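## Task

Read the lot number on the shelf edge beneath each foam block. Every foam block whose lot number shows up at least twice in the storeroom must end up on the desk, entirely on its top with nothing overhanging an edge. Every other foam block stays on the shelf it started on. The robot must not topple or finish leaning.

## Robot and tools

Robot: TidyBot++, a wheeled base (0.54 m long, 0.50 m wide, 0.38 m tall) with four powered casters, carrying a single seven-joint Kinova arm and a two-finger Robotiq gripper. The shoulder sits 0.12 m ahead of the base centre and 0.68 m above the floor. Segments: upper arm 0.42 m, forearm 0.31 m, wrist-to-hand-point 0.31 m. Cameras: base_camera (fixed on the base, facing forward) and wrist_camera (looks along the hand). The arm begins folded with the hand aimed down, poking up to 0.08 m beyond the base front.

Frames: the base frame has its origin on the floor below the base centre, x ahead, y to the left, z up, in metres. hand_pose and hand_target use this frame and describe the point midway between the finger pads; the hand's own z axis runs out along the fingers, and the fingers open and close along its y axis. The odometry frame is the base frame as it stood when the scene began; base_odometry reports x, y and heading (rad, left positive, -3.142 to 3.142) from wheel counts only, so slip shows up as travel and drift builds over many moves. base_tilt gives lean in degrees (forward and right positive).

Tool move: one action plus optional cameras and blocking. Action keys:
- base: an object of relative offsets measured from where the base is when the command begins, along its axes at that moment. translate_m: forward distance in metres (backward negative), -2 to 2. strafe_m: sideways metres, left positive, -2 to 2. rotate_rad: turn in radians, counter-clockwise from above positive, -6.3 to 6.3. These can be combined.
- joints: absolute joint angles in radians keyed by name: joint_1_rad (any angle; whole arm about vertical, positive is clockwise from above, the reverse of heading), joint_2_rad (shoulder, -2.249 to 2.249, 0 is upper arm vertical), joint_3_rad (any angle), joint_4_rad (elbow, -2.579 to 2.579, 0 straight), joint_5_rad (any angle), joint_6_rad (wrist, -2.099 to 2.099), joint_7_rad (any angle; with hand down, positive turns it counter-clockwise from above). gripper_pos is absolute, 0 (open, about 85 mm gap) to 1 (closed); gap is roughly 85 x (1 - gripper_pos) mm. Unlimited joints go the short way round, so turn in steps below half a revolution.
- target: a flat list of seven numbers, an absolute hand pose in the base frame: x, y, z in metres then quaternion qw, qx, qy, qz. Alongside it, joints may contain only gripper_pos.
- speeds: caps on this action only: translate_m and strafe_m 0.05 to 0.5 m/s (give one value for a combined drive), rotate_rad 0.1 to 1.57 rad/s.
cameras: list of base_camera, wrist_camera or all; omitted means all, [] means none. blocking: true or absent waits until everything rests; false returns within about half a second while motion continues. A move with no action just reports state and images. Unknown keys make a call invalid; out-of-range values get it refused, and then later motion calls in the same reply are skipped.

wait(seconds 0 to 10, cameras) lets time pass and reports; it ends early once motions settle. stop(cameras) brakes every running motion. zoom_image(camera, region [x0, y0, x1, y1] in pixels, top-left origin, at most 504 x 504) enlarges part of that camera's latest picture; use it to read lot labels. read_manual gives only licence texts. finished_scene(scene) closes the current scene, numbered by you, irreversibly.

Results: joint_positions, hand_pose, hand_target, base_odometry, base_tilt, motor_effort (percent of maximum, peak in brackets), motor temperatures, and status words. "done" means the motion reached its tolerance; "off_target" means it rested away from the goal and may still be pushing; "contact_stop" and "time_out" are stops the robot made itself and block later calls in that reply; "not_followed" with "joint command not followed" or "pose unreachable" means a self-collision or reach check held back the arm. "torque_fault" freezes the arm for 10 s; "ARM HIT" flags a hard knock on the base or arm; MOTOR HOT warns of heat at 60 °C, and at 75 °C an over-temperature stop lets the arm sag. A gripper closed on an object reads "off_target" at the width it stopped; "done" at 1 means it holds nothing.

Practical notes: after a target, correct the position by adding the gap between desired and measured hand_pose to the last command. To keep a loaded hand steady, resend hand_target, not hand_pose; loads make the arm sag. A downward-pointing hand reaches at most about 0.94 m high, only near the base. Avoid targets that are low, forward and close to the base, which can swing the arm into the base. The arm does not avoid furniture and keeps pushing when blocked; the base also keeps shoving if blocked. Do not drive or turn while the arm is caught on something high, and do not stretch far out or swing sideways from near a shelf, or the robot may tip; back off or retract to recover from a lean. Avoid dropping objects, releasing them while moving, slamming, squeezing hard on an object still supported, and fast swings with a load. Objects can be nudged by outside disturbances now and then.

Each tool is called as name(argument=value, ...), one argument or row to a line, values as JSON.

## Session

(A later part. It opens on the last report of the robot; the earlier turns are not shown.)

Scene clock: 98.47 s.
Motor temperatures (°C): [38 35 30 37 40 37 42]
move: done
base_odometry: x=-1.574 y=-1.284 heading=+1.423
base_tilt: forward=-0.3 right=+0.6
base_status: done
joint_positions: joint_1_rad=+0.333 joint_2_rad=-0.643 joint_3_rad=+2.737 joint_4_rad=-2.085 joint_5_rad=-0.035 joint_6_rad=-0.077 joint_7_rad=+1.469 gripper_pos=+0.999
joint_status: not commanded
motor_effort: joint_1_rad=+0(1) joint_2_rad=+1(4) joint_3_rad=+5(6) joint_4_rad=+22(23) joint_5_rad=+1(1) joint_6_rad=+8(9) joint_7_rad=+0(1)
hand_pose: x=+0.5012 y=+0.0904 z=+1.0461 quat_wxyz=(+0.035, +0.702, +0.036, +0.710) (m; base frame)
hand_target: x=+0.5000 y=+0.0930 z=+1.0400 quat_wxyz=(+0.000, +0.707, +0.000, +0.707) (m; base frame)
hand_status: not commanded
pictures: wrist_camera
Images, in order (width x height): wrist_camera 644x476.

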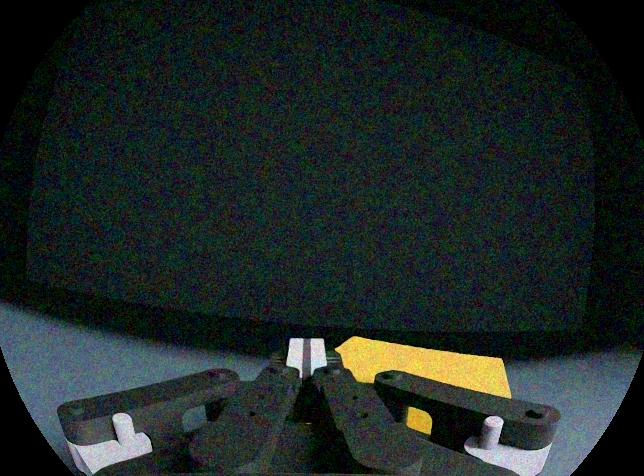

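move(
  base={"translate_m":-0.17},
  cameras=[],
)

move(
  base={"strafe_m":-0.042},
  cameras=["wrist_camera"],
)

move(
  base={"translate_m":0.17},
  speeds={"translate_m":0.12},
  cameras=["wrist_camera"],
)

Scene clock: 100.50 s.
Motor temperatures (°C): [38 35 30 37 40 37 42]
move: done
base_odometry: x=-1.599 y=-1.453 heading=+1.423
base_tilt: forward=-0.4 right=+0.6
base_status: done
joint_positions: joint_1_rad=+0.335 joint_2_rad=-0.648 joint_3_rad=+2.734 joint_4_rad=-2.085 joint_5_rad=-0.036 joint_6_rad=-0.077 joint_7_rad=+1.469 gripper_pos=+0.999
joint_status: not commanded
motor_effort: joint_1_rad=-1(1) joint_2_rad=+2(5) joint_3_rad=+5(6) joint_4_rad=+21(23) joint_5_rad=+1(1) joint_6_rad=+9(9) joint_7_rad=+0(1)
hand_pose: x=+0.4995 y=+0.0920 z=+1.0475 quat_wxyz=(+0.036, +0.701, +0.038, +0.712) (m; base frame)
hand_target: x=+0.5000 y=+0.0930 z=+1.0400 quat_wxyz=(+0.000, +0.707, +0.000, +0.707) (m; base frame)
hand_status: not commanded
pictures: none
No camera images: "cameras" was empty.

Scene clock: 101.47 s.
Motor temperatures (°C): [38 35 30 37 40 37 42]
move: done
base_odometry: x=-1.558 y=-1.459 heading=+1.423
base_tilt: forward=-0.4 right=+0.6
base_status: done
joint_positions: joint_1_rad=+0.335 joint_2_rad=-0.648 joint_3_rad=+2.732 joint_4_rad=-2.085 joint_5_rad=-0.036 joint_6_rad=-0.077 joint_7_rad=+1.469 gripper_pos=+0.999
joint_status: not commanded
motor_effort: joint_1_rad=+0(1) joint_2_rad=+1(3) joint_3_rad=+5(7) joint_4_rad=+22(23) joint_5_rad=+1(1) joint_6_rad=+9(9) joint_7_rad=+0(1)
hand_pose: x=+0.4995 y=+0.0932 z=+1.0471 quat_wxyz=(+0.036, +0.701, +0.039, +0.712) (m; base frame)
hand_target: x=+0.5000 y=+0.0930 z=+1.0400 quat_wxyz=(+0.000, +0.707, +0.000, +0.707) (m; base frame)
hand_status: not commanded
pictures: wrist_camera
Images, in order (width x height): wrist_camera 644x476.

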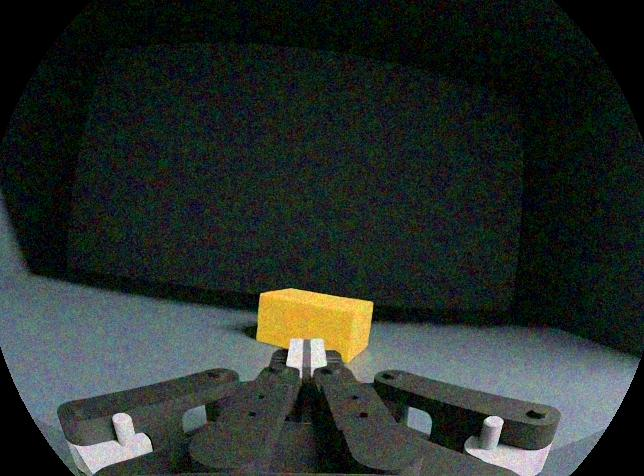

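Scene clock: 103.50 s.
Motor temperatures (°C): [38 35 30 37 40 37 42]
move: done
base_odometry: x=-1.532 y=-1.291 heading=+1.422
base_tilt: forward=-0.3 right=+0.6
base_status: done
joint_positions: joint_1_rad=+0.335 joint_2_rad=-0.650 joint_3_rad=+2.732 joint_4_rad=-2.085 joint_5_rad=-0.036 joint_6_rad=-0.077 joint_7_rad=+1.469 gripper_pos=+0.999
joint_status: not commanded
motor_effort: joint_1_rad=+0(1) joint_2_rad=+2(4) joint_3_rad=+5(6) joint_4_rad=+22(23) joint_5_rad=+1(1) joint_6_rad=+9(9) joint_7_rad=+0(1)
hand_pose: x=+0.4991 y=+0.0932 z=+1.0475 quat_wxyz=(+0.036, +0.700, +0.039, +0.712) (m; base frame)
hand_target: x=+0.5000 y=+0.0930 z=+1.0400 quat_wxyz=(+0.000, +0.707, +0.000, +0.707) (m; base frame)
hand_status: not commanded
pictures: wrist_camera
Images, in order (width x height): wrist_camera 644x476.

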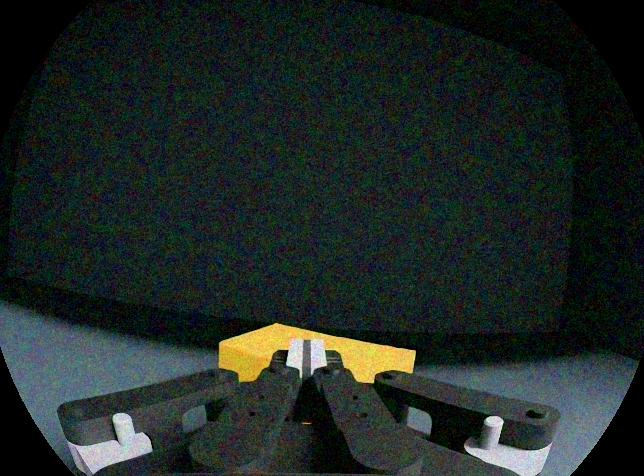

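move(
  base={"translate_m":-0.15},
  cameras=["wrist_camera"],
  joints={"gripper_pos":0},
)

Scene clock: 105.17 s.
Motor temperatures (°C): [38 35 30 37 40 37 42]
move: done
base_odometry: x=-1.554 y=-1.439 heading=+1.422
base_tilt: forward=-0.3 right=+0.6
base_status: done
joint_positions: joint_1_rad=+0.337 joint_2_rad=-0.654 joint_3_rad=+2.731 joint_4_rad=-2.085 joint_5_rad=-0.036 joint_6_rad=-0.077 joint_7_rad=+1.468 gripper_pos=+0.000
joint_status: all done
motor_effort: joint_1_rad=+0(1) joint_2_rad=+2(5) joint_3_rad=+5(7) joint_4_rad=+22(23) joint_5_rad=+1(1) joint_6_rad=+9(10) joint_7_rad=+0(1)
hand_pose: x=+0.4978 y=+0.0937 z=+1.0487 quat_wxyz=(+0.037, +0.699, +0.039, +0.713) (m; base frame)
hand_target: x=+0.5000 y=+0.0930 z=+1.0400 quat_wxyz=(+0.000, +0.707, +0.000, +0.707) (m; base frame)
hand_status: not commanded
pictures: wrist_camera
Images, in order (width x height): wrist_camera 644x476.

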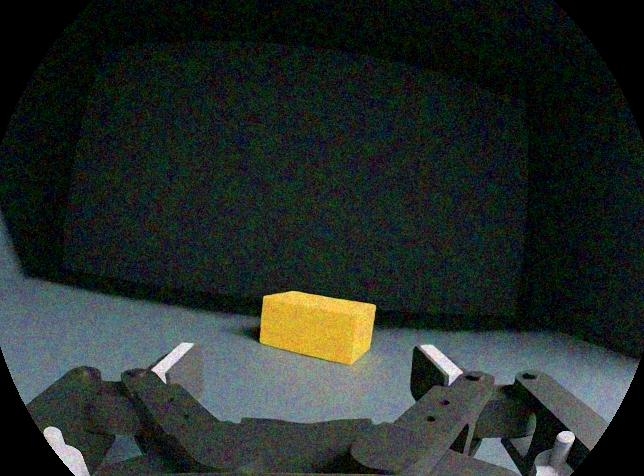

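move(
  base={"strafe_m":0.022},
  cameras=[],
  joints={"gripper_pos":1},
)

move(
  base={"translate_m":0.24},
  speeds={"translate_m":0.12},
  cameras=["wrist_camera"],
)

move(
  base={"translate_m":-0.17},
  cameras=["wrist_camera"],
  joints={"gripper_pos":0},
)

Scene clock: 106.63 s.
Motor temperatures (°C): [38 35 30 37 40 37 42]
move: done
base_odometry: x=-1.576 y=-1.436 heading=+1.423
base_tilt: forward=-0.4 right=+0.6
base_status: done
joint_positions: joint_1_rad=+0.337 joint_2_rad=-0.654 joint_3_rad=+2.727 joint_4_rad=-2.085 joint_5_rad=-0.036 joint_6_rad=-0.077 joint_7_rad=+1.468 gripper_pos=+0.999
joint_status: all done
motor_effort: joint_1_rad=-1(1) joint_2_rad=+2(3) joint_3_rad=+6(7) joint_4_rad=+22(23) joint_5_rad=+1(1) joint_6_rad=+9(9) joint_7_rad=+0(1)
hand_pose: x=+0.4978 y=+0.0955 z=+1.0482 quat_wxyz=(+0.037, +0.699, +0.041, +0.713) (m; base frame)
hand_target: x=+0.5000 y=+0.0930 z=+1.0400 quat_wxyz=(+0.000, +0.707, +0.000, +0.707) (m; base frame)
hand_status: not commanded
pictures: none
No camera images: "cameras" was empty.

Scene clock: 109.27 s.
Motor temperatures (°C): [38 35 30 37 40 37 42]
move: done
base_odometry: x=-1.541 y=-1.199 heading=+1.423
base_tilt: forward=-0.3 right=+0.6
base_status: done
joint_positions: joint_1_rad=+0.337 joint_2_rad=-0.653 joint_3_rad=+2.727 joint_4_rad=-2.085 joint_5_rad=-0.036 joint_6_rad=-0.077 joint_7_rad=+1.468 gripper_pos=+0.999
joint_status: not commanded
motor_effort: joint_1_rad=-1(1) joint_2_rad=+2(4) joint_3_rad=+5(6) joint_4_rad=+22(23) joint_5_rad=+1(1) joint_6_rad=+9(9) joint_7_rad=+0(1)
hand_pose: x=+0.4979 y=+0.0954 z=+1.0481 quat_wxyz=(+0.036, +0.699, +0.041, +0.713) (m; base frame)
hand_target: x=+0.5000 y=+0.0930 z=+1.0400 quat_wxyz=(+0.000, +0.707, +0.000, +0.707) (m; base frame)
hand_status: not commanded
pictures: wrist_camera
Images, in order (width x height): wrist_camera 644x476.

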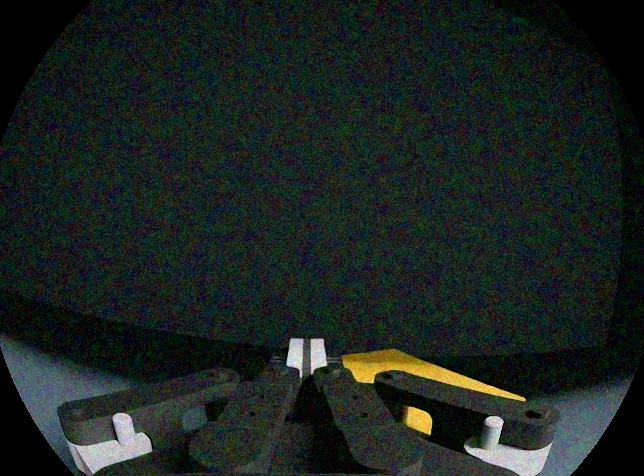

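Scene clock: 110.83 s.
Motor temperatures (°C): [38 35 30 37 40 37 42]
move: done
base_odometry: x=-1.566 y=-1.367 heading=+1.424
base_tilt: forward=-0.4 right=+0.6
base_status: done
joint_positions: joint_1_rad=+0.337 joint_2_rad=-0.654 joint_3_rad=+2.727 joint_4_rad=-2.085 joint_5_rad=-0.036 joint_6_rad=-0.077 joint_7_rad=+1.468 gripper_pos=+0.000
joint_status: all done
motor_effort: joint_1_rad=-1(1) joint_2_rad=+2(6) joint_3_rad=+5(7) joint_4_rad=+22(23) joint_5_rad=+1(1) joint_6_rad=+8(9) joint_7_rad=-1(1)
hand_pose: x=+0.4976 y=+0.0955 z=+1.0484 quat_wxyz=(+0.037, +0.699, +0.041, +0.713) (m; base frame)
hand_target: x=+0.5000 y=+0.0930 z=+1.0400 quat_wxyz=(+0.000, +0.707, +0.000, +0.707) (m; base frame)
hand_status: not commanded
pictures: wrist_camera
Images, in order (width x height): wrist_camera 644x476.

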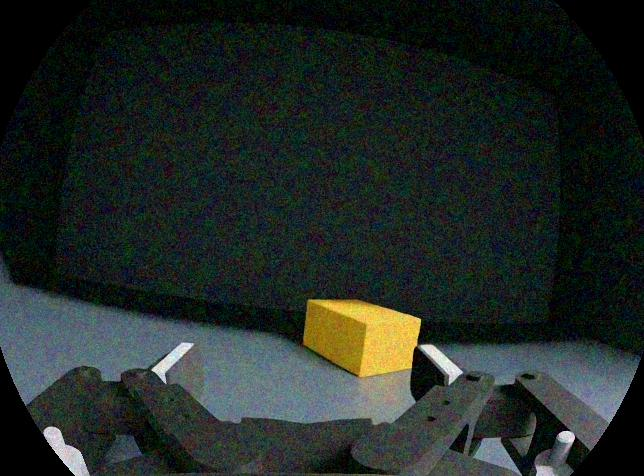

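move(
  target=[0.505, 0.022, 1.04, -0.13, 0.695, 0.13, 0.695],
  cameras=["wrist_camera"],
)

Scene clock: 114.13 s.
Motor temperatures (°C): [38 35 30 37 40 37 42]
move: done
base_odometry: x=-1.566 y=-1.367 heading=+1.424
base_tilt: forward=-0.4 right=+0.6
base_status: not commanded
joint_positions: joint_1_rad=-0.755 joint_2_rad=-0.714 joint_3_rad=+3.629 joint_4_rad=-2.085 joint_5_rad=+0.036 joint_6_rad=-0.088 joint_7_rad=+1.751 gripper_pos=+0.000
joint_status: not commanded
motor_effort: joint_1_rad=+0(1) joint_2_rad=+4(4) joint_3_rad=-5(6) joint_4_rad=+21(23) joint_5_rad=+0(1) joint_6_rad=+8(9) joint_7_rad=+0(1)
hand_pose: x=+0.5080 y=+0.0235 z=+1.0602 quat_wxyz=(-0.162, +0.684, +0.089, +0.705) (m; base frame)
hand_target: x=+0.5050 y=+0.0220 z=+1.0400 quat_wxyz=(-0.130, +0.695, +0.130, +0.695) (m; base frame)
hand_status: done (0.020 m and 6.2 deg from the pose sent, 0.074 m and 21.8 deg at the start)
pictures: wrist_camera
Images, in order (width x height): wrist_camera 644x476.

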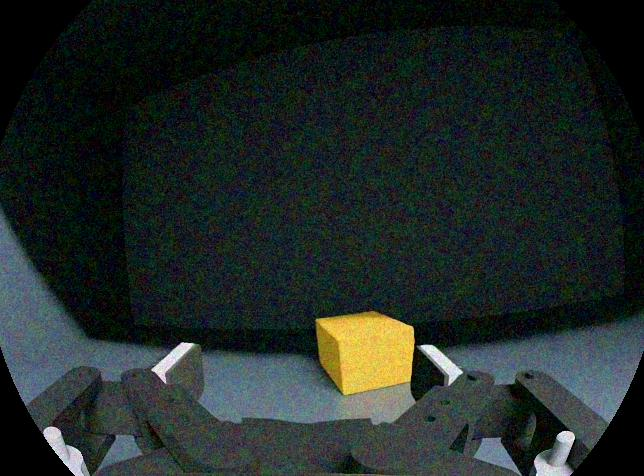

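move(
  target=[0.512, -0.02, 1.03, -0.133, 0.698, 0.206, 0.677],
  cameras=["wrist_camera"],
)

Scene clock: 116.00 s.
Motor temperatures (°C): [38 35 30 37 40 37 42]
move: done
base_odometry: x=-1.566 y=-1.367 heading=+1.424
base_tilt: forward=-0.4 right=+0.6
base_status: not commanded
joint_positions: joint_1_rad=-0.993 joint_2_rad=-0.852 joint_3_rad=+3.822 joint_4_rad=-1.999 joint_5_rad=+0.095 joint_6_rad=-0.306 joint_7_rad=+1.975 gripper_pos=+0.000
joint_status: not commanded
motor_effort: joint_1_rad=-1(1) joint_2_rad=+10(10) joint_3_rad=-8(9) joint_4_rad=+19(22) joint_5_rad=+0(1) joint_6_rad=+8(9) joint_7_rad=+0(1)
hand_pose: x=+0.5105 y=-0.0112 z=+1.0405 quat_wxyz=(-0.166, +0.693, +0.170, +0.680) (m; base frame)
hand_target: x=+0.5120 y=-0.0200 z=+1.0300 quat_wxyz=(-0.133, +0.696, +0.205, +0.675) (m; base frame)
hand_status: done (0.014 m and 5.6 deg from the pose sent, 0.053 m and 14.3 deg at the start)
pictures: wrist_camera
Images, in order (width x height): wrist_camera 644x476.

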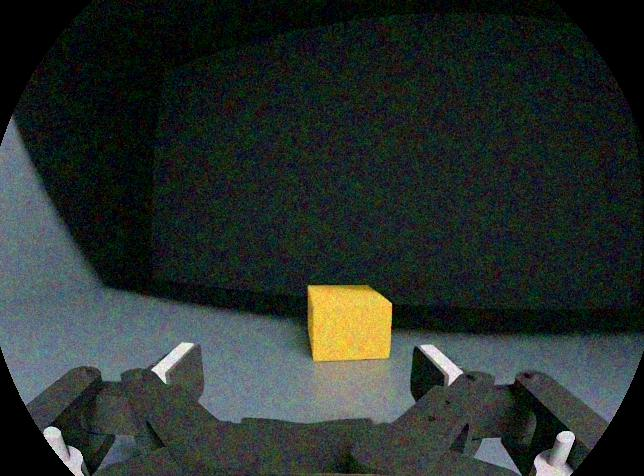

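move(
  target=[0.524, -0.044, 1.034, -0.133, 0.698, 0.206, 0.677],
  cameras=["wrist_camera"],
)

move(
  target=[0.595, -0.008, 1.034, -0.133, 0.698, 0.206, 0.677],
  cameras=["wrist_camera"],
)

Scene clock: 117.07 s.
Motor temperatures (°C): [38 35 30 37 40 37 42]
move: done
base_odometry: x=-1.566 y=-1.367 heading=+1.424
base_tilt: forward=-0.4 right=+0.6
base_status: not commanded
joint_positions: joint_1_rad=-1.051 joint_2_rad=-0.873 joint_3_rad=+3.882 joint_4_rad=-1.941 joint_5_rad=+0.116 joint_6_rad=-0.354 joint_7_rad=+2.011 gripper_pos=+0.000
joint_status: not commanded
motor_effort: joint_1_rad=-1(1) joint_2_rad=+11(12) joint_3_rad=-9(10) joint_4_rad=+19(20) joint_5_rad=-1(1) joint_6_rad=+8(9) joint_7_rad=+0(1)
hand_pose: x=+0.5225 y=-0.0326 z=+1.0456 quat_wxyz=(-0.166, +0.693, +0.174, +0.680) (m; base frame)
hand_target: x=+0.5240 y=-0.0440 z=+1.0340 quat_wxyz=(-0.133, +0.696, +0.205, +0.675) (m; base frame)
hand_status: done (0.016 m and 5.4 deg from the pose sent, 0.036 m and 5.6 deg at the start)
pictures: wrist_camera
Images, in order (width x height): wrist_camera 644x476.

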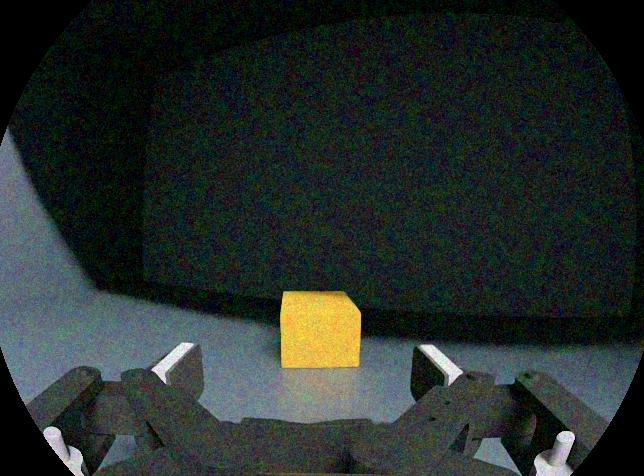

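Scene clock: 118.23 s.
Motor temperatures (°C): [38 35 30 37 40 37 42]
move: done
base_odometry: x=-1.566 y=-1.367 heading=+1.424
base_tilt: forward=-0.4 right=+0.6
base_status: not commanded
joint_positions: joint_1_rad=-1.240 joint_2_rad=-0.769 joint_3_rad=+4.021 joint_4_rad=-1.904 joint_5_rad=+0.161 joint_6_rad=-0.304 joint_7_rad=+2.011 gripper_pos=+0.000
joint_status: not commanded
motor_effort: joint_1_rad=+0(2) joint_2_rad=+10(13) joint_3_rad=-10(11) joint_4_rad=+18(20) joint_5_rad=+0(1) joint_6_rad=+8(8) joint_7_rad=+0(1)
hand_pose: x=+0.5812 y=+0.0073 z=+1.0196 quat_wxyz=(-0.166, +0.711, +0.204, +0.652) (m; base frame)
hand_target: x=+0.5950 y=-0.0080 z=+1.0340 quat_wxyz=(-0.133, +0.696, +0.205, +0.675) (m; base frame)
hand_status: done (0.025 m and 4.9 deg from the pose sent, 0.077 m and 5.4 deg at the start)
pictures: wrist_camera
Images, in order (width x height): wrist_camera 644x476.

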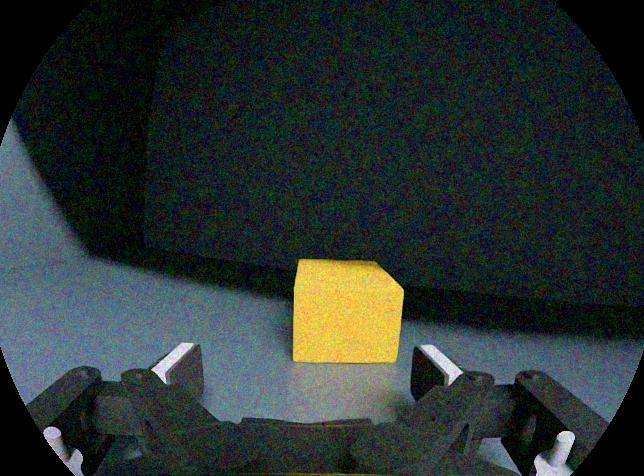

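move(
  target=[0.604, -0.026, 1.055, -0.133, 0.69, 0.19, 0.69],
  cameras=["wrist_camera"],
)

move(
  target=[0.659, 0.002, 1.062, -0.133, 0.685, 0.19, 0.693],
  cameras=["wrist_camera"],
)

Scene clock: 119.17 s.
Motor temperatures (°C): [38 35 30 37 40 37 42]
move: done
base_odometry: x=-1.566 y=-1.367 heading=+1.424
base_tilt: forward=-0.3 right=+0.6
base_status: not commanded
joint_positions: joint_1_rad=-1.256 joint_2_rad=-0.769 joint_3_rad=+4.041 joint_4_rad=-1.843 joint_5_rad=+0.162 joint_6_rad=-0.303 joint_7_rad=+2.011 gripper_pos=+0.000
joint_status: not commanded
motor_effort: joint_1_rad=+0(1) joint_2_rad=+11(11) joint_3_rad=-10(11) joint_4_rad=+19(20) joint_5_rad=+0(1) joint_6_rad=+8(9) joint_7_rad=+0(1)
hand_pose: x=+0.5928 y=-0.0128 z=+1.0455 quat_wxyz=(-0.163, +0.701, +0.185, +0.669) (m; base frame)
hand_target: x=+0.6040 y=-0.0260 z=+1.0550 quat_wxyz=(-0.133, +0.688, +0.189, +0.688) (m; base frame)
hand_status: done (0.020 m and 4.3 deg from the pose sent, 0.054 m and 6.4 deg at the start)
pictures: wrist_camera
Images, in order (width x height): wrist_camera 644x476.

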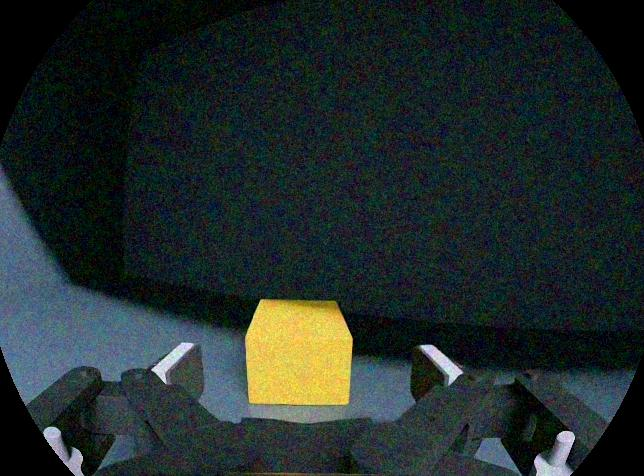

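Scene clock: 120.30 s.
Motor temperatures (°C): [38 35 30 37 40 37 42]
move: done
base_odometry: x=-1.566 y=-1.367 heading=+1.424
base_tilt: forward=-0.3 right=+0.6
base_status: not commanded
joint_positions: joint_1_rad=-1.442 joint_2_rad=-0.699 joint_3_rad=+4.181 joint_4_rad=-1.775 joint_5_rad=+0.206 joint_6_rad=-0.237 joint_7_rad=+2.007 gripper_pos=+0.000
joint_status: not commanded
motor_effort: joint_1_rad=-1(1) joint_2_rad=+11(12) joint_3_rad=-11(12) joint_4_rad=+18(19) joint_5_rad=+0(1) joint_6_rad=+7(9) joint_7_rad=+0(1)
hand_pose: x=+0.6462 y=+0.0151 z=+1.0458 quat_wxyz=(-0.155, +0.698, +0.199, +0.670) (m; base frame)
hand_target: x=+0.6590 y=+0.0020 z=+1.0620 quat_wxyz=(-0.133, +0.684, +0.190, +0.692) (m; base frame)
hand_status: done (0.024 m and 4.1 deg from the pose sent, 0.070 m and 4.7 deg at the start)
pictures: wrist_camera
Images, in order (width x height): wrist_camera 644x476.

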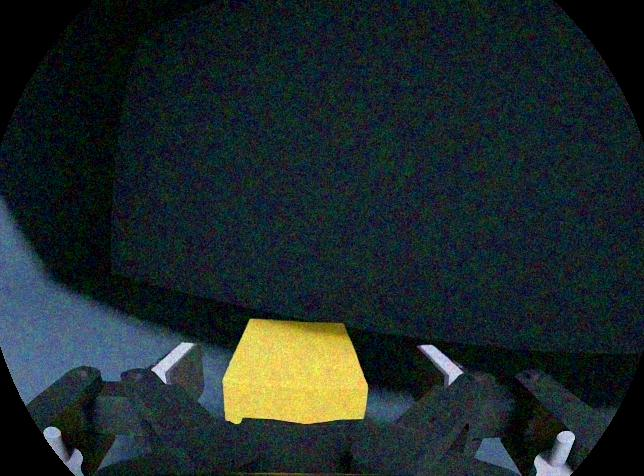

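Centered. A little more in, then grip moderately.

move(
  target=[0.686, 0.014, 1.06, -0.133, 0.682, 0.18, 0.697],
  cameras=["wrist_camera"],
)

move(
  joints={"gripper_pos":0.6},
  cameras=["wrist_camera"],
)

Scene clock: 121.33 s.
Motor temperatures (°C): [38 35 30 37 40 37 42]
move: done
base_odometry: x=-1.566 y=-1.367 heading=+1.424
base_tilt: forward=-0.3 right=+0.6
base_status: not commanded
joint_positions: joint_1_rad=-1.532 joint_2_rad=-0.663 joint_3_rad=+4.273 joint_4_rad=-1.756 joint_5_rad=+0.231 joint_6_rad=-0.167 joint_7_rad=+1.972 gripper_pos=+0.000
joint_status: not commanded
motor_effort: joint_1_rad=-1(1) joint_2_rad=+11(12) joint_3_rad=-12(12) joint_4_rad=+19(20) joint_5_rad=+0(0) joint_6_rad=+7(9) joint_7_rad=+0(1)
hand_pose: x=+0.6758 y=+0.0227 z=+1.0425 quat_wxyz=(-0.152, +0.698, +0.186, +0.675) (m; base frame)
hand_target: x=+0.6860 y=+0.0140 z=+1.0600 quat_wxyz=(-0.133, +0.682, +0.180, +0.697) (m; base frame)
hand_status: done (0.022 m and 3.9 deg from the pose sent, 0.042 m and 4.9 deg at the start)
pictures: wrist_camera
Images, in order (width x height): wrist_camera 644x476.

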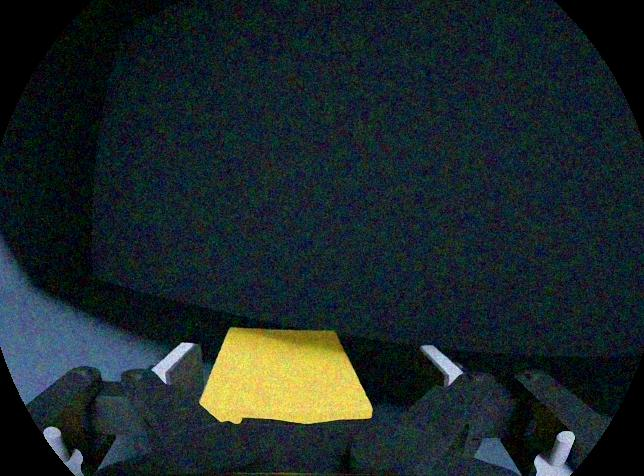

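Scene clock: 122.20 s.
Motor temperatures (°C): [38 35 30 37 40 37 42]
move: off_target
base_odometry: x=-1.566 y=-1.367 heading=+1.424
base_tilt: forward=-0.3 right=+0.6
base_status: not commanded
joint_positions: joint_1_rad=-1.532 joint_2_rad=-0.663 joint_3_rad=+4.273 joint_4_rad=-1.756 joint_5_rad=+0.232 joint_6_rad=-0.166 joint_7_rad=+1.972 gripper_pos=+0.424
joint_status: gripper_pos off_target (ended at +0.424, target +0.600)
motor_effort: joint_1_rad=+0(1) joint_2_rad=+12(12) joint_3_rad=-11(12) joint_4_rad=+19(20) joint_5_rad=+0(0) joint_6_rad=+8(9) joint_7_rad=+0(1)
hand_pose: x=+0.6759 y=+0.0226 z=+1.0428 quat_wxyz=(-0.152, +0.698, +0.186, +0.675) (m; base frame)
hand_target: x=+0.6860 y=+0.0140 z=+1.0600 quat_wxyz=(-0.133, +0.682, +0.180, +0.697) (m; base frame)
hand_status: not commanded
pictures: wrist_camera
Images, in order (width x height): wrist_camera 644x476.

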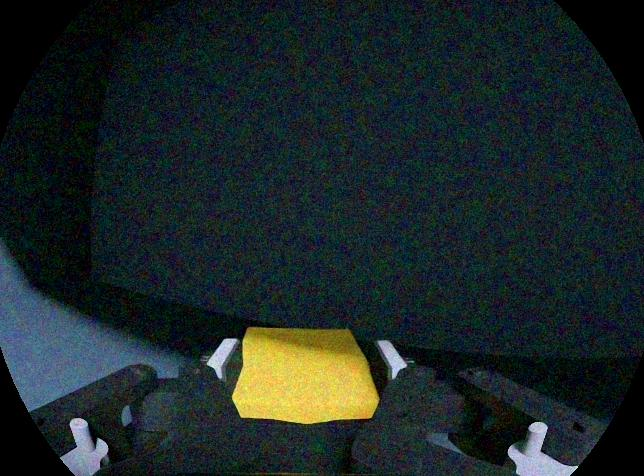

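move(
  target=[0.686, 0.014, 1.11, -0.133, 0.682, 0.18, 0.697],
  joints={"gripper_pos":0.75},
  cameras=["wrist_camera"],
)

move(
  base={"translate_m":-0.28},
  speeds={"translate_m":0.25},
  cameras=["wrist_camera"],
)

Scene clock: 123.43 s.
Motor temperatures (°C): [38 35 30 37 40 37 42]
move: off_target
base_odometry: x=-1.566 y=-1.367 heading=+1.424
base_tilt: forward=-0.3 right=+0.6
base_status: not commanded
joint_positions: joint_1_rad=-1.532 joint_2_rad=-0.621 joint_3_rad=+4.267 joint_4_rad=-1.599 joint_5_rad=+0.232 joint_6_rad=-0.200 joint_7_rad=+1.972 gripper_pos=+0.424
joint_status: gripper_pos off_target (ended at +0.424, target +0.750)
motor_effort: joint_1_rad=+0(1) joint_2_rad=+11(12) joint_3_rad=-11(12) joint_4_rad=+19(20) joint_5_rad=+0(0) joint_6_rad=+8(9) joint_7_rad=+0(1)
hand_pose: x=+0.6887 y=-0.0063 z=+1.1149 quat_wxyz=(-0.122, +0.672, +0.166, +0.711) (m; base frame)
hand_target: x=+0.6860 y=+0.0140 z=+1.1100 quat_wxyz=(-0.133, +0.682, +0.180, +0.697) (m; base frame)
hand_status: done (0.021 m and 2.8 deg from the pose sent, 0.069 m and 3.8 deg at the start)
pictures: wrist_camera
Images, in order (width x height): wrist_camera 644x476.

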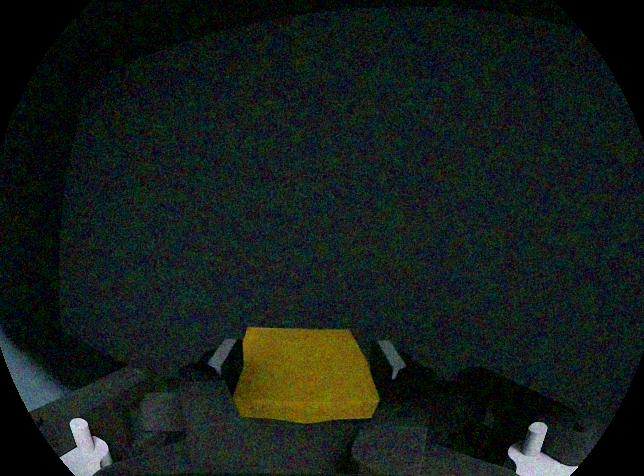

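Scene clock: 125.43 s.
Motor temperatures (°C): [38 35 30 37 40 37 42]
move: done
base_odometry: x=-1.607 y=-1.644 heading=+1.426
base_tilt: forward=-0.3 right=+0.6
base_status: done
joint_positions: joint_1_rad=-1.536 joint_2_rad=-0.620 joint_3_rad=+4.266 joint_4_rad=-1.599 joint_5_rad=+0.232 joint_6_rad=-0.201 joint_7_rad=+1.972 gripper_pos=+0.424
joint_status: not commanded
motor_effort: joint_1_rad=+0(2) joint_2_rad=+11(12) joint_3_rad=-11(12) joint_4_rad=+19(20) joint_5_rad=+0(0) joint_6_rad=+9(9) joint_7_rad=+0(1)
hand_pose: x=+0.6885 y=-0.0027 z=+1.1147 quat_wxyz=(-0.124, +0.672, +0.169, +0.710) (m; base frame)
hand_target: x=+0.6860 y=+0.0140 z=+1.1100 quat_wxyz=(-0.133, +0.682, +0.180, +0.697) (m; base frame)
hand_status: not commanded
pictures: wrist_camera
Images, in order (width x height): wrist_camera 644x476.

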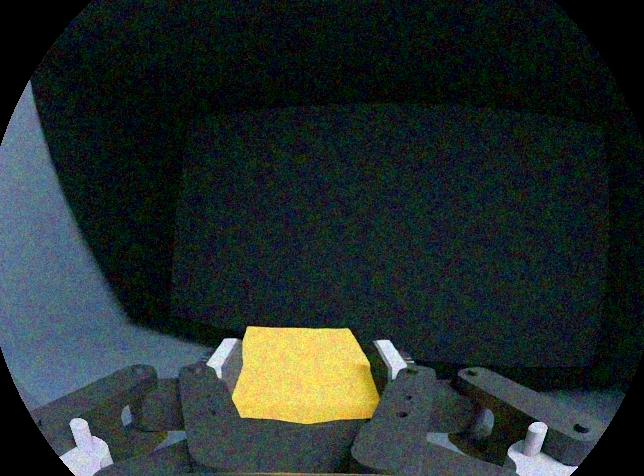

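move(
  target=[0.47, -0.05, 1.12, 0, 0.7071, 0, 0.7071],
  cameras=[],
)

move(
  joints={"joint_1_rad":0,"joint_2_rad":-0.5,"joint_3_rad":3.14,"joint_4_rad":-2.5,"joint_5_rad":0,"joint_6_rad":-0.3,"joint_7_rad":1.57},
)

Scene clock: 133.23 s.
Motor temperatures (°C): [38 35 30 37 40 37 42]
move: done
base_odometry: x=-1.607 y=-1.644 heading=+1.425
base_tilt: forward=-0.4 right=+0.6
base_status: not commanded
joint_positions: joint_1_rad=-0.175 joint_2_rad=-0.648 joint_3_rad=+3.347 joint_4_rad=-1.851 joint_5_rad=+0.087 joint_6_rad=-0.300 joint_7_rad=+1.717 gripper_pos=+0.424
joint_status: not commanded
motor_effort: joint_1_rad=-1(1) joint_2_rad=+1(12) joint_3_rad=-2(12) joint_4_rad=+22(22) joint_5_rad=+1(1) joint_6_rad=+9(10) joint_7_rad=+0(1)
hand_pose: x=+0.4761 y=-0.0601 z=+1.1451 quat_wxyz=(+0.046, +0.687, +0.028, +0.725) (m; base frame)
hand_target: x=+0.4700 y=-0.0500 z=+1.1200 quat_wxyz=(+0.000, +0.707, +0.000, +0.707) (m; base frame)
hand_status: done (0.028 m and 6.9 deg from the pose sent, 0.224 m and 24.4 deg at the start)
pictures: none
No camera images: "cameras" was empty.

Scene clock: 135.10 s.
Motor temperatures (°C): [38 35 30 37 40 37 42]
move: done
base_odometry: x=-1.607 y=-1.644 heading=+1.425
base_tilt: forward=-0.4 right=+0.6
base_status: not commanded
joint_positions: joint_1_rad=-0.020 joint_2_rad=-0.518 joint_3_rad=+3.157 joint_4_rad=-2.472 joint_5_rad=+0.070 joint_6_rad=-0.300 joint_7_rad=+1.614 gripper_pos=+0.424
joint_status: all done
motor_effort: joint_1_rad=+0(2) joint_2_rad=-1(4) joint_3_rad=+0(2) joint_4_rad=+20(24) joint_5_rad=+1(2) joint_6_rad=+7(9) joint_7_rad=+0(1)
hand_pose: x=+0.4440 y=-0.0033 z=+0.7336 quat_wxyz=(+0.028, +0.902, +0.047, +0.429) (m; base frame)
hand_target: x=+0.4352 y=+0.0018 z=+0.7128 quat_wxyz=(+0.000, +0.913, +0.000, +0.408) (m; base frame)
hand_status: not commanded
pictures: base_camera, wrist_camera
Images, in order (width x height): base_camera 644x364, wrist_camera 644x476.

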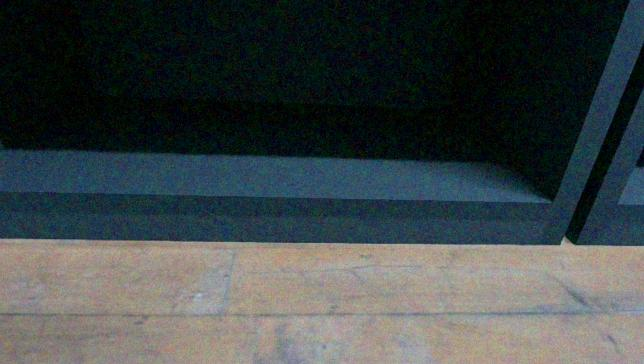

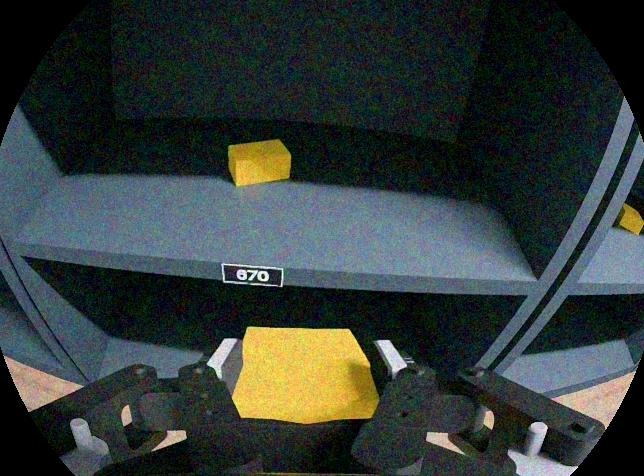

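move(
  base={"strafe_m":-1.5,"translate_m":0.04},
  cameras=["base_camera"],
)

move(
  base={"strafe_m":-1.14,"translate_m":0.02},
)

Scene clock: 142.93 s.
Motor temperatures (°C): [38 35 30 37 40 37 42]
move: time_out
base_odometry: x=-0.119 y=-1.822 heading=+1.426
base_tilt: forward=-0.3 right=+0.6
base_status: translate_m time_out (by the wheels' count: +0.040 of +0.040); strafe_m time_out (by the wheels' count: -1.498 of -1.500)
joint_positions: joint_1_rad=-0.019 joint_2_rad=-0.516 joint_3_rad=+3.152 joint_4_rad=-2.472 joint_5_rad=+0.068 joint_6_rad=-0.300 joint_7_rad=+1.613 gripper_pos=+0.424
joint_status: not commanded
motor_effort: joint_1_rad=-1(1) joint_2_rad=-1(3) joint_3_rad=+1(2) joint_4_rad=+20(21) joint_5_rad=+1(1) joint_6_rad=+7(8) joint_7_rad=+0(1)
hand_pose: x=+0.4440 y=-0.0021 z=+0.7329 quat_wxyz=(+0.028, +0.902, +0.047, +0.428) (m; base frame)
hand_target: x=+0.4352 y=+0.0018 z=+0.7128 quat_wxyz=(+0.000, +0.913, +0.000, +0.408) (m; base frame)
hand_status: not commanded
pictures: base_camera
Images, in order (width x height): base_camera 644x364.

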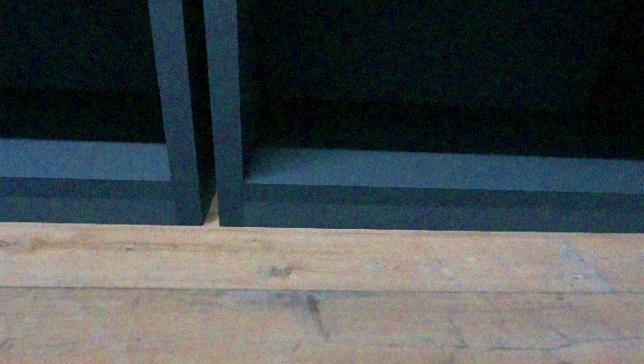

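not run: a stop that you did not command came earlier in this reply.

move(
  base={"translate_m":0.1,"strafe_m":-0.1},
  cameras=[],
)

move(
  base={"strafe_m":-1.05,"translate_m":0.05},
)

Scene clock: 144.47 s.
Motor temperatures (°C): [38 35 30 37 40 37 42]
move: done
base_odometry: x=-0.005 y=-1.737 heading=+1.426
base_tilt: forward=-0.3 right=+0.6
base_status: done
joint_positions: joint_1_rad=-0.018 joint_2_rad=-0.508 joint_3_rad=+3.151 joint_4_rad=-2.473 joint_5_rad=+0.068 joint_6_rad=-0.300 joint_7_rad=+1.613 gripper_pos=+0.424
joint_status: not commanded
motor_effort: joint_1_rad=+0(1) joint_2_rad=-1(3) joint_3_rad=+1(2) joint_4_rad=+20(21) joint_5_rad=+1(1) joint_6_rad=+7(8) joint_7_rad=+0(1)
hand_pose: x=+0.4440 y=-0.0018 z=+0.7296 quat_wxyz=(+0.027, +0.904, +0.048, +0.424) (m; base frame)
hand_target: x=+0.4352 y=+0.0018 z=+0.7128 quat_wxyz=(+0.000, +0.913, +0.000, +0.408) (m; base frame)
hand_status: not commanded
pictures: none
No camera images: "cameras" was empty.

Scene clock: 147.93 s.
Motor temperatures (°C): [38 35 30 37 40 37 42]
move: done
base_odometry: x=+1.041 y=-1.839 heading=+1.426
base_tilt: forward=-0.3 right=+0.6
base_status: done
joint_positions: joint_1_rad=-0.018 joint_2_rad=-0.508 joint_3_rad=+3.150 joint_4_rad=-2.473 joint_5_rad=+0.068 joint_6_rad=-0.300 joint_7_rad=+1.613 gripper_pos=+0.424
joint_status: not commanded
motor_effort: joint_1_rad=+0(1) joint_2_rad=-2(3) joint_3_rad=+1(2) joint_4_rad=+20(21) joint_5_rad=+1(1) joint_6_rad=+7(8) joint_7_rad=+0(1)
hand_pose: x=+0.4440 y=-0.0014 z=+0.7296 quat_wxyz=(+0.027, +0.904, +0.048, +0.424) (m; base frame)
hand_target: x=+0.4352 y=+0.0018 z=+0.7128 quat_wxyz=(+0.000, +0.913, +0.000, +0.408) (m; base frame)
hand_status: not commanded
pictures: base_camera, wrist_camera
Images, in order (width x height): base_camera 644x364, wrist_camera 644x476.

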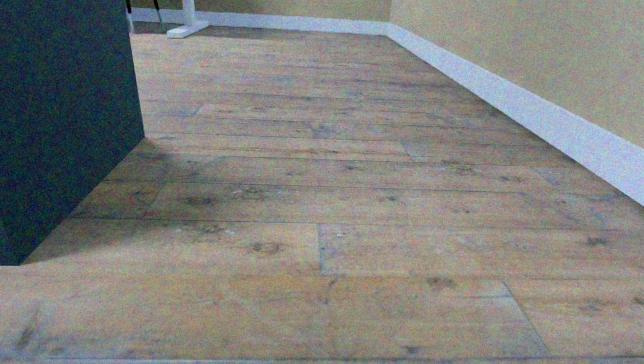

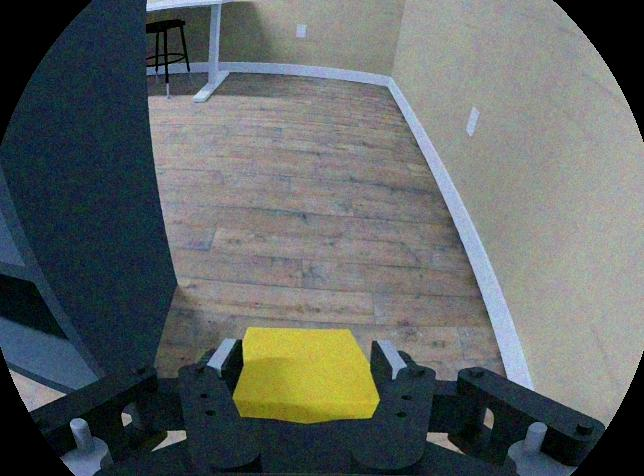

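move(
  base={"translate_m":1.75},
  cameras=[],
)

move(
  base={"strafe_m":1.1},
  joints={"joint_6_rad":0.2,"joint_2_rad":-0.6},
)

Scene clock: 152.97 s.
Motor temperatures (°C): [38 35 30 37 40 37 42]
move: done
base_odometry: x=+1.293 y=-0.108 heading=+1.426
base_tilt: forward=-0.3 right=+0.6
base_status: done
joint_positions: joint_1_rad=-0.018 joint_2_rad=-0.506 joint_3_rad=+3.150 joint_4_rad=-2.474 joint_5_rad=+0.068 joint_6_rad=-0.300 joint_7_rad=+1.613 gripper_pos=+0.424
joint_status: not commanded
motor_effort: joint_1_rad=+0(1) joint_2_rad=-2(4) joint_3_rad=+0(1) joint_4_rad=+21(21) joint_5_rad=+1(1) joint_6_rad=+7(8) joint_7_rad=+0(1)
hand_pose: x=+0.4438 y=-0.0015 z=+0.7286 quat_wxyz=(+0.027, +0.905, +0.048, +0.423) (m; base frame)
hand_target: x=+0.4352 y=+0.0018 z=+0.7128 quat_wxyz=(+0.000, +0.913, +0.000, +0.408) (m; base frame)
hand_status: not commanded
pictures: none
No camera images: "cameras" was empty.

Scene clock: 156.53 s.
Motor temperatures (°C): [38 35 30 37 40 37 42]
move: done
base_odometry: x=+0.205 y=+0.052 heading=+1.425
base_tilt: forward=-0.3 right=+0.6
base_status: done
joint_positions: joint_1_rad=-0.018 joint_2_rad=-0.593 joint_3_rad=+3.149 joint_4_rad=-2.480 joint_5_rad=+0.067 joint_6_rad=+0.146 joint_7_rad=+1.613 gripper_pos=+0.424
joint_status: all done
motor_effort: joint_1_rad=+0(1) joint_2_rad=-1(4) joint_3_rad=+1(2) joint_4_rad=+22(23) joint_5_rad=+1(1) joint_6_rad=+9(10) joint_7_rad=+0(1)
hand_pose: x=+0.4894 y=+0.0081 z=+0.8797 quat_wxyz=(+0.026, +0.764, +0.048, +0.643) (m; base frame)
hand_target: x=+0.4876 y=+0.0020 z=+0.8873 quat_wxyz=(+0.000, +0.751, +0.001, +0.660) (m; base frame)
hand_status: not commanded
pictures: base_camera, wrist_camera
Images, in order (width x height): base_camera 644x364, wrist_camera 644x476.

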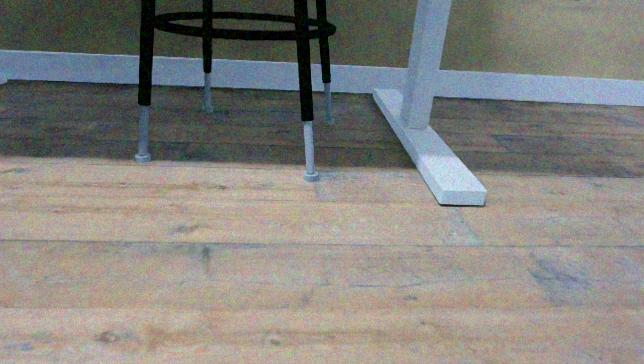

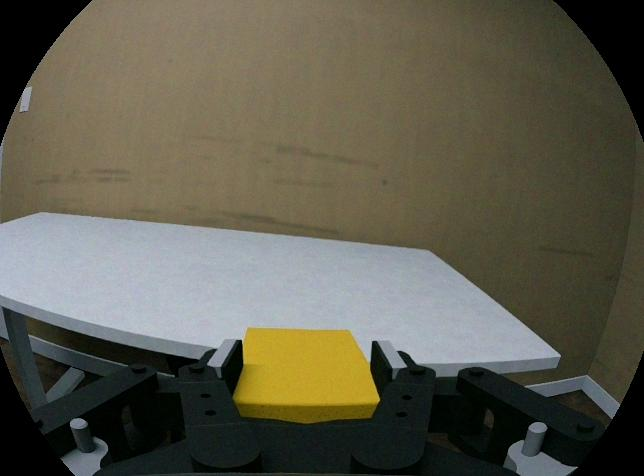

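move(
  base={"translate_m":0.38},
  cameras=[],
)

move(
  target=[0.53, -0.05, 0.83, 0, 0.7431, 0, 0.6691],
)

Scene clock: 158.97 s.
Motor temperatures (°C): [38 35 30 37 40 37 42]
move: done
base_odometry: x=+0.260 y=+0.428 heading=+1.426
base_tilt: forward=-0.3 right=+0.6
base_status: done
joint_positions: joint_1_rad=-0.018 joint_2_rad=-0.594 joint_3_rad=+3.149 joint_4_rad=-2.480 joint_5_rad=+0.067 joint_6_rad=+0.147 joint_7_rad=+1.613 gripper_pos=+0.424
joint_status: not commanded
motor_effort: joint_1_rad=+0(1) joint_2_rad=+0(4) joint_3_rad=+1(1) joint_4_rad=+22(23) joint_5_rad=+1(1) joint_6_rad=+9(9) joint_7_rad=+0(1)
hand_pose: x=+0.4893 y=+0.0080 z=+0.8805 quat_wxyz=(+0.026, +0.763, +0.048, +0.644) (m; base frame)
hand_target: x=+0.4876 y=+0.0020 z=+0.8873 quat_wxyz=(+0.000, +0.751, +0.001, +0.660) (m; base frame)
hand_status: not commanded
pictures: none
No camera images: "cameras" was empty.

Scene clock: 161.00 s.
Motor temperatures (°C): [38 35 30 37 40 37 42]
move: off_target
base_odometry: x=+0.260 y=+0.428 heading=+1.426
base_tilt: forward=-0.3 right=+0.6
base_status: not commanded
joint_positions: joint_1_rad=-0.221 joint_2_rad=-0.334 joint_3_rad=+3.626 joint_4_rad=-2.547 joint_5_rad=+0.283 joint_6_rad=+0.621 joint_7_rad=+1.513 gripper_pos=+0.424
joint_status: not commanded
motor_effort: joint_1_rad=+0(1) joint_2_rad=-7(7) joint_3_rad=-2(2) joint_4_rad=+18(22) joint_5_rad=+0(1) joint_6_rad=+10(10) joint_7_rad=+0(1)
hand_pose: x=+0.5452 y=-0.0792 z=+0.8709 quat_wxyz=(+0.027, +0.724, -0.021, +0.689) (m; base frame)
hand_target: x=+0.5443 y=-0.0587 z=+0.8634 quat_wxyz=(+0.009, +0.722, +0.001, +0.692) (m; base frame)
hand_status: off_target (0.053 m and 5.0 deg from the pose sent, 0.087 m and 7.2 deg at the start; a joint's target at an end of its range on 43 of 43 steps)
pictures: base_camera, wrist_camera
Images, in order (width x height): base_camera 644x364, wrist_camera 644x476.

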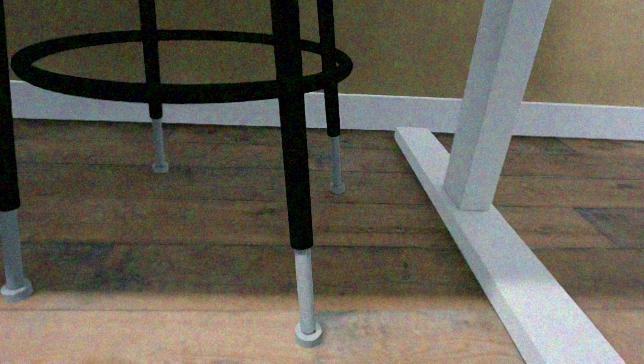

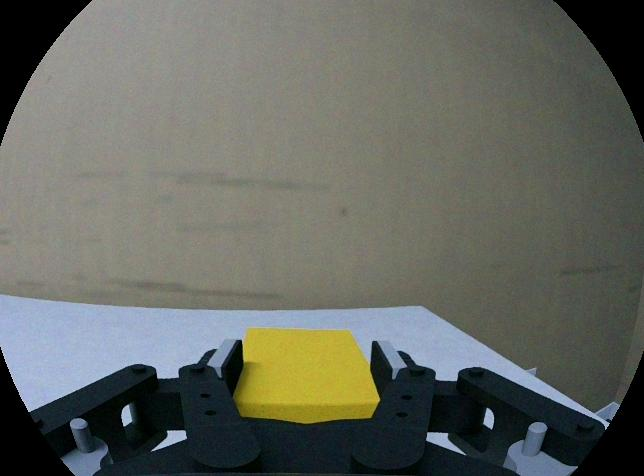

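move(
  base={"translate_m":-0.14},
  joints={"joint_1_rad":0,"joint_2_rad":0.05,"joint_3_rad":3.14,"joint_4_rad":-2.1,"joint_5_rad":0,"joint_6_rad":0.32,"joint_7_rad":1.57},
)

move(
  joints={"joint_1_rad":0,"joint_2_rad":0.24,"joint_3_rad":3.14,"joint_4_rad":-2.15,"joint_5_rad":0,"joint_6_rad":0.58,"joint_7_rad":1.57},
)

Scene clock: 163.30 s.
Motor temperatures (°C): [38 35 30 37 40 37 42]
move: done
base_odometry: x=+0.240 y=+0.290 heading=+1.426
base_tilt: forward=-0.3 right=+0.6
base_status: done
joint_positions: joint_1_rad=-0.020 joint_2_rad=+0.033 joint_3_rad=+3.155 joint_4_rad=-2.117 joint_5_rad=+0.071 joint_6_rad=+0.370 joint_7_rad=+1.528 gripper_pos=+0.424
joint_status: all done
motor_effort: joint_1_rad=-1(2) joint_2_rad=-20(22) joint_3_rad=+0(2) joint_4_rad=+20(21) joint_5_rad=+1(2) joint_6_rad=+8(10) joint_7_rad=+0(1)
hand_pose: x=+0.7005 y=+0.0129 z=+0.8653 quat_wxyz=(-0.004, +0.777, +0.020, +0.629) (m; base frame)
hand_target: x=+0.7040 y=+0.0023 z=+0.8502 quat_wxyz=(-0.001, +0.793, +0.000, +0.610) (m; base frame)
hand_status: not commanded
pictures: base_camera, wrist_camera
Images, in order (width x height): base_camera 644x364, wrist_camera 644x476.

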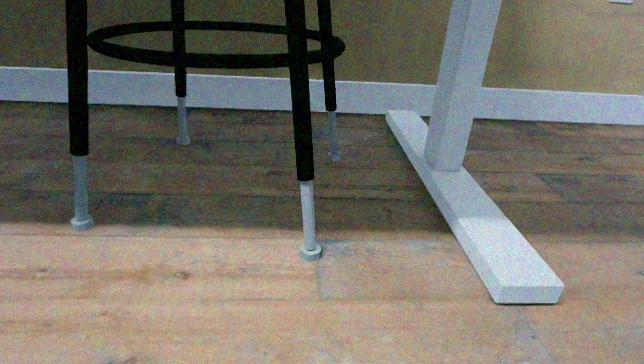

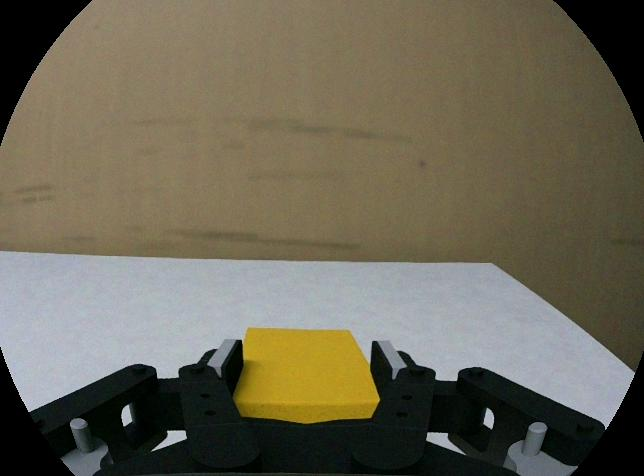

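Scene clock: 164.50 s.
Motor temperatures (°C): [38 35 30 37 40 37 42]
move: done
base_odometry: x=+0.240 y=+0.290 heading=+1.426
base_tilt: forward=-0.3 right=+0.6
base_status: not commanded
joint_positions: joint_1_rad=-0.019 joint_2_rad=+0.221 joint_3_rad=+3.155 joint_4_rad=-2.125 joint_5_rad=+0.070 joint_6_rad=+0.525 joint_7_rad=+1.528 gripper_pos=+0.424
joint_status: all done
motor_effort: joint_1_rad=-1(2) joint_2_rad=-25(28) joint_3_rad=+0(1) joint_4_rad=+18(20) joint_5_rad=+1(2) joint_6_rad=+9(10) joint_7_rad=+0(1)
hand_pose: x=+0.7370 y=+0.0161 z=+0.7948 quat_wxyz=(-0.009, +0.790, +0.021, +0.613) (m; base frame)
hand_target: x=+0.7361 y=+0.0023 z=+0.7871 quat_wxyz=(-0.001, +0.786, +0.000, +0.618) (m; base frame)
hand_status: not commanded
pictures: base_camera, wrist_camera
Images, in order (width x height): base_camera 644x364, wrist_camera 644x476.

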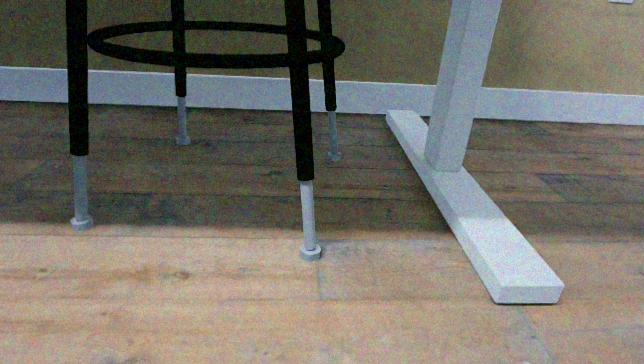

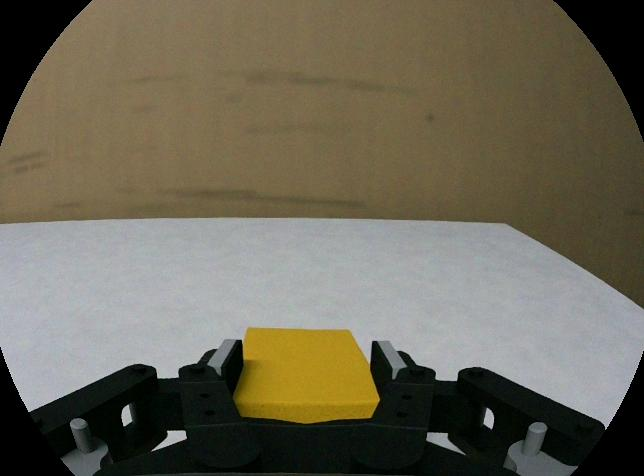

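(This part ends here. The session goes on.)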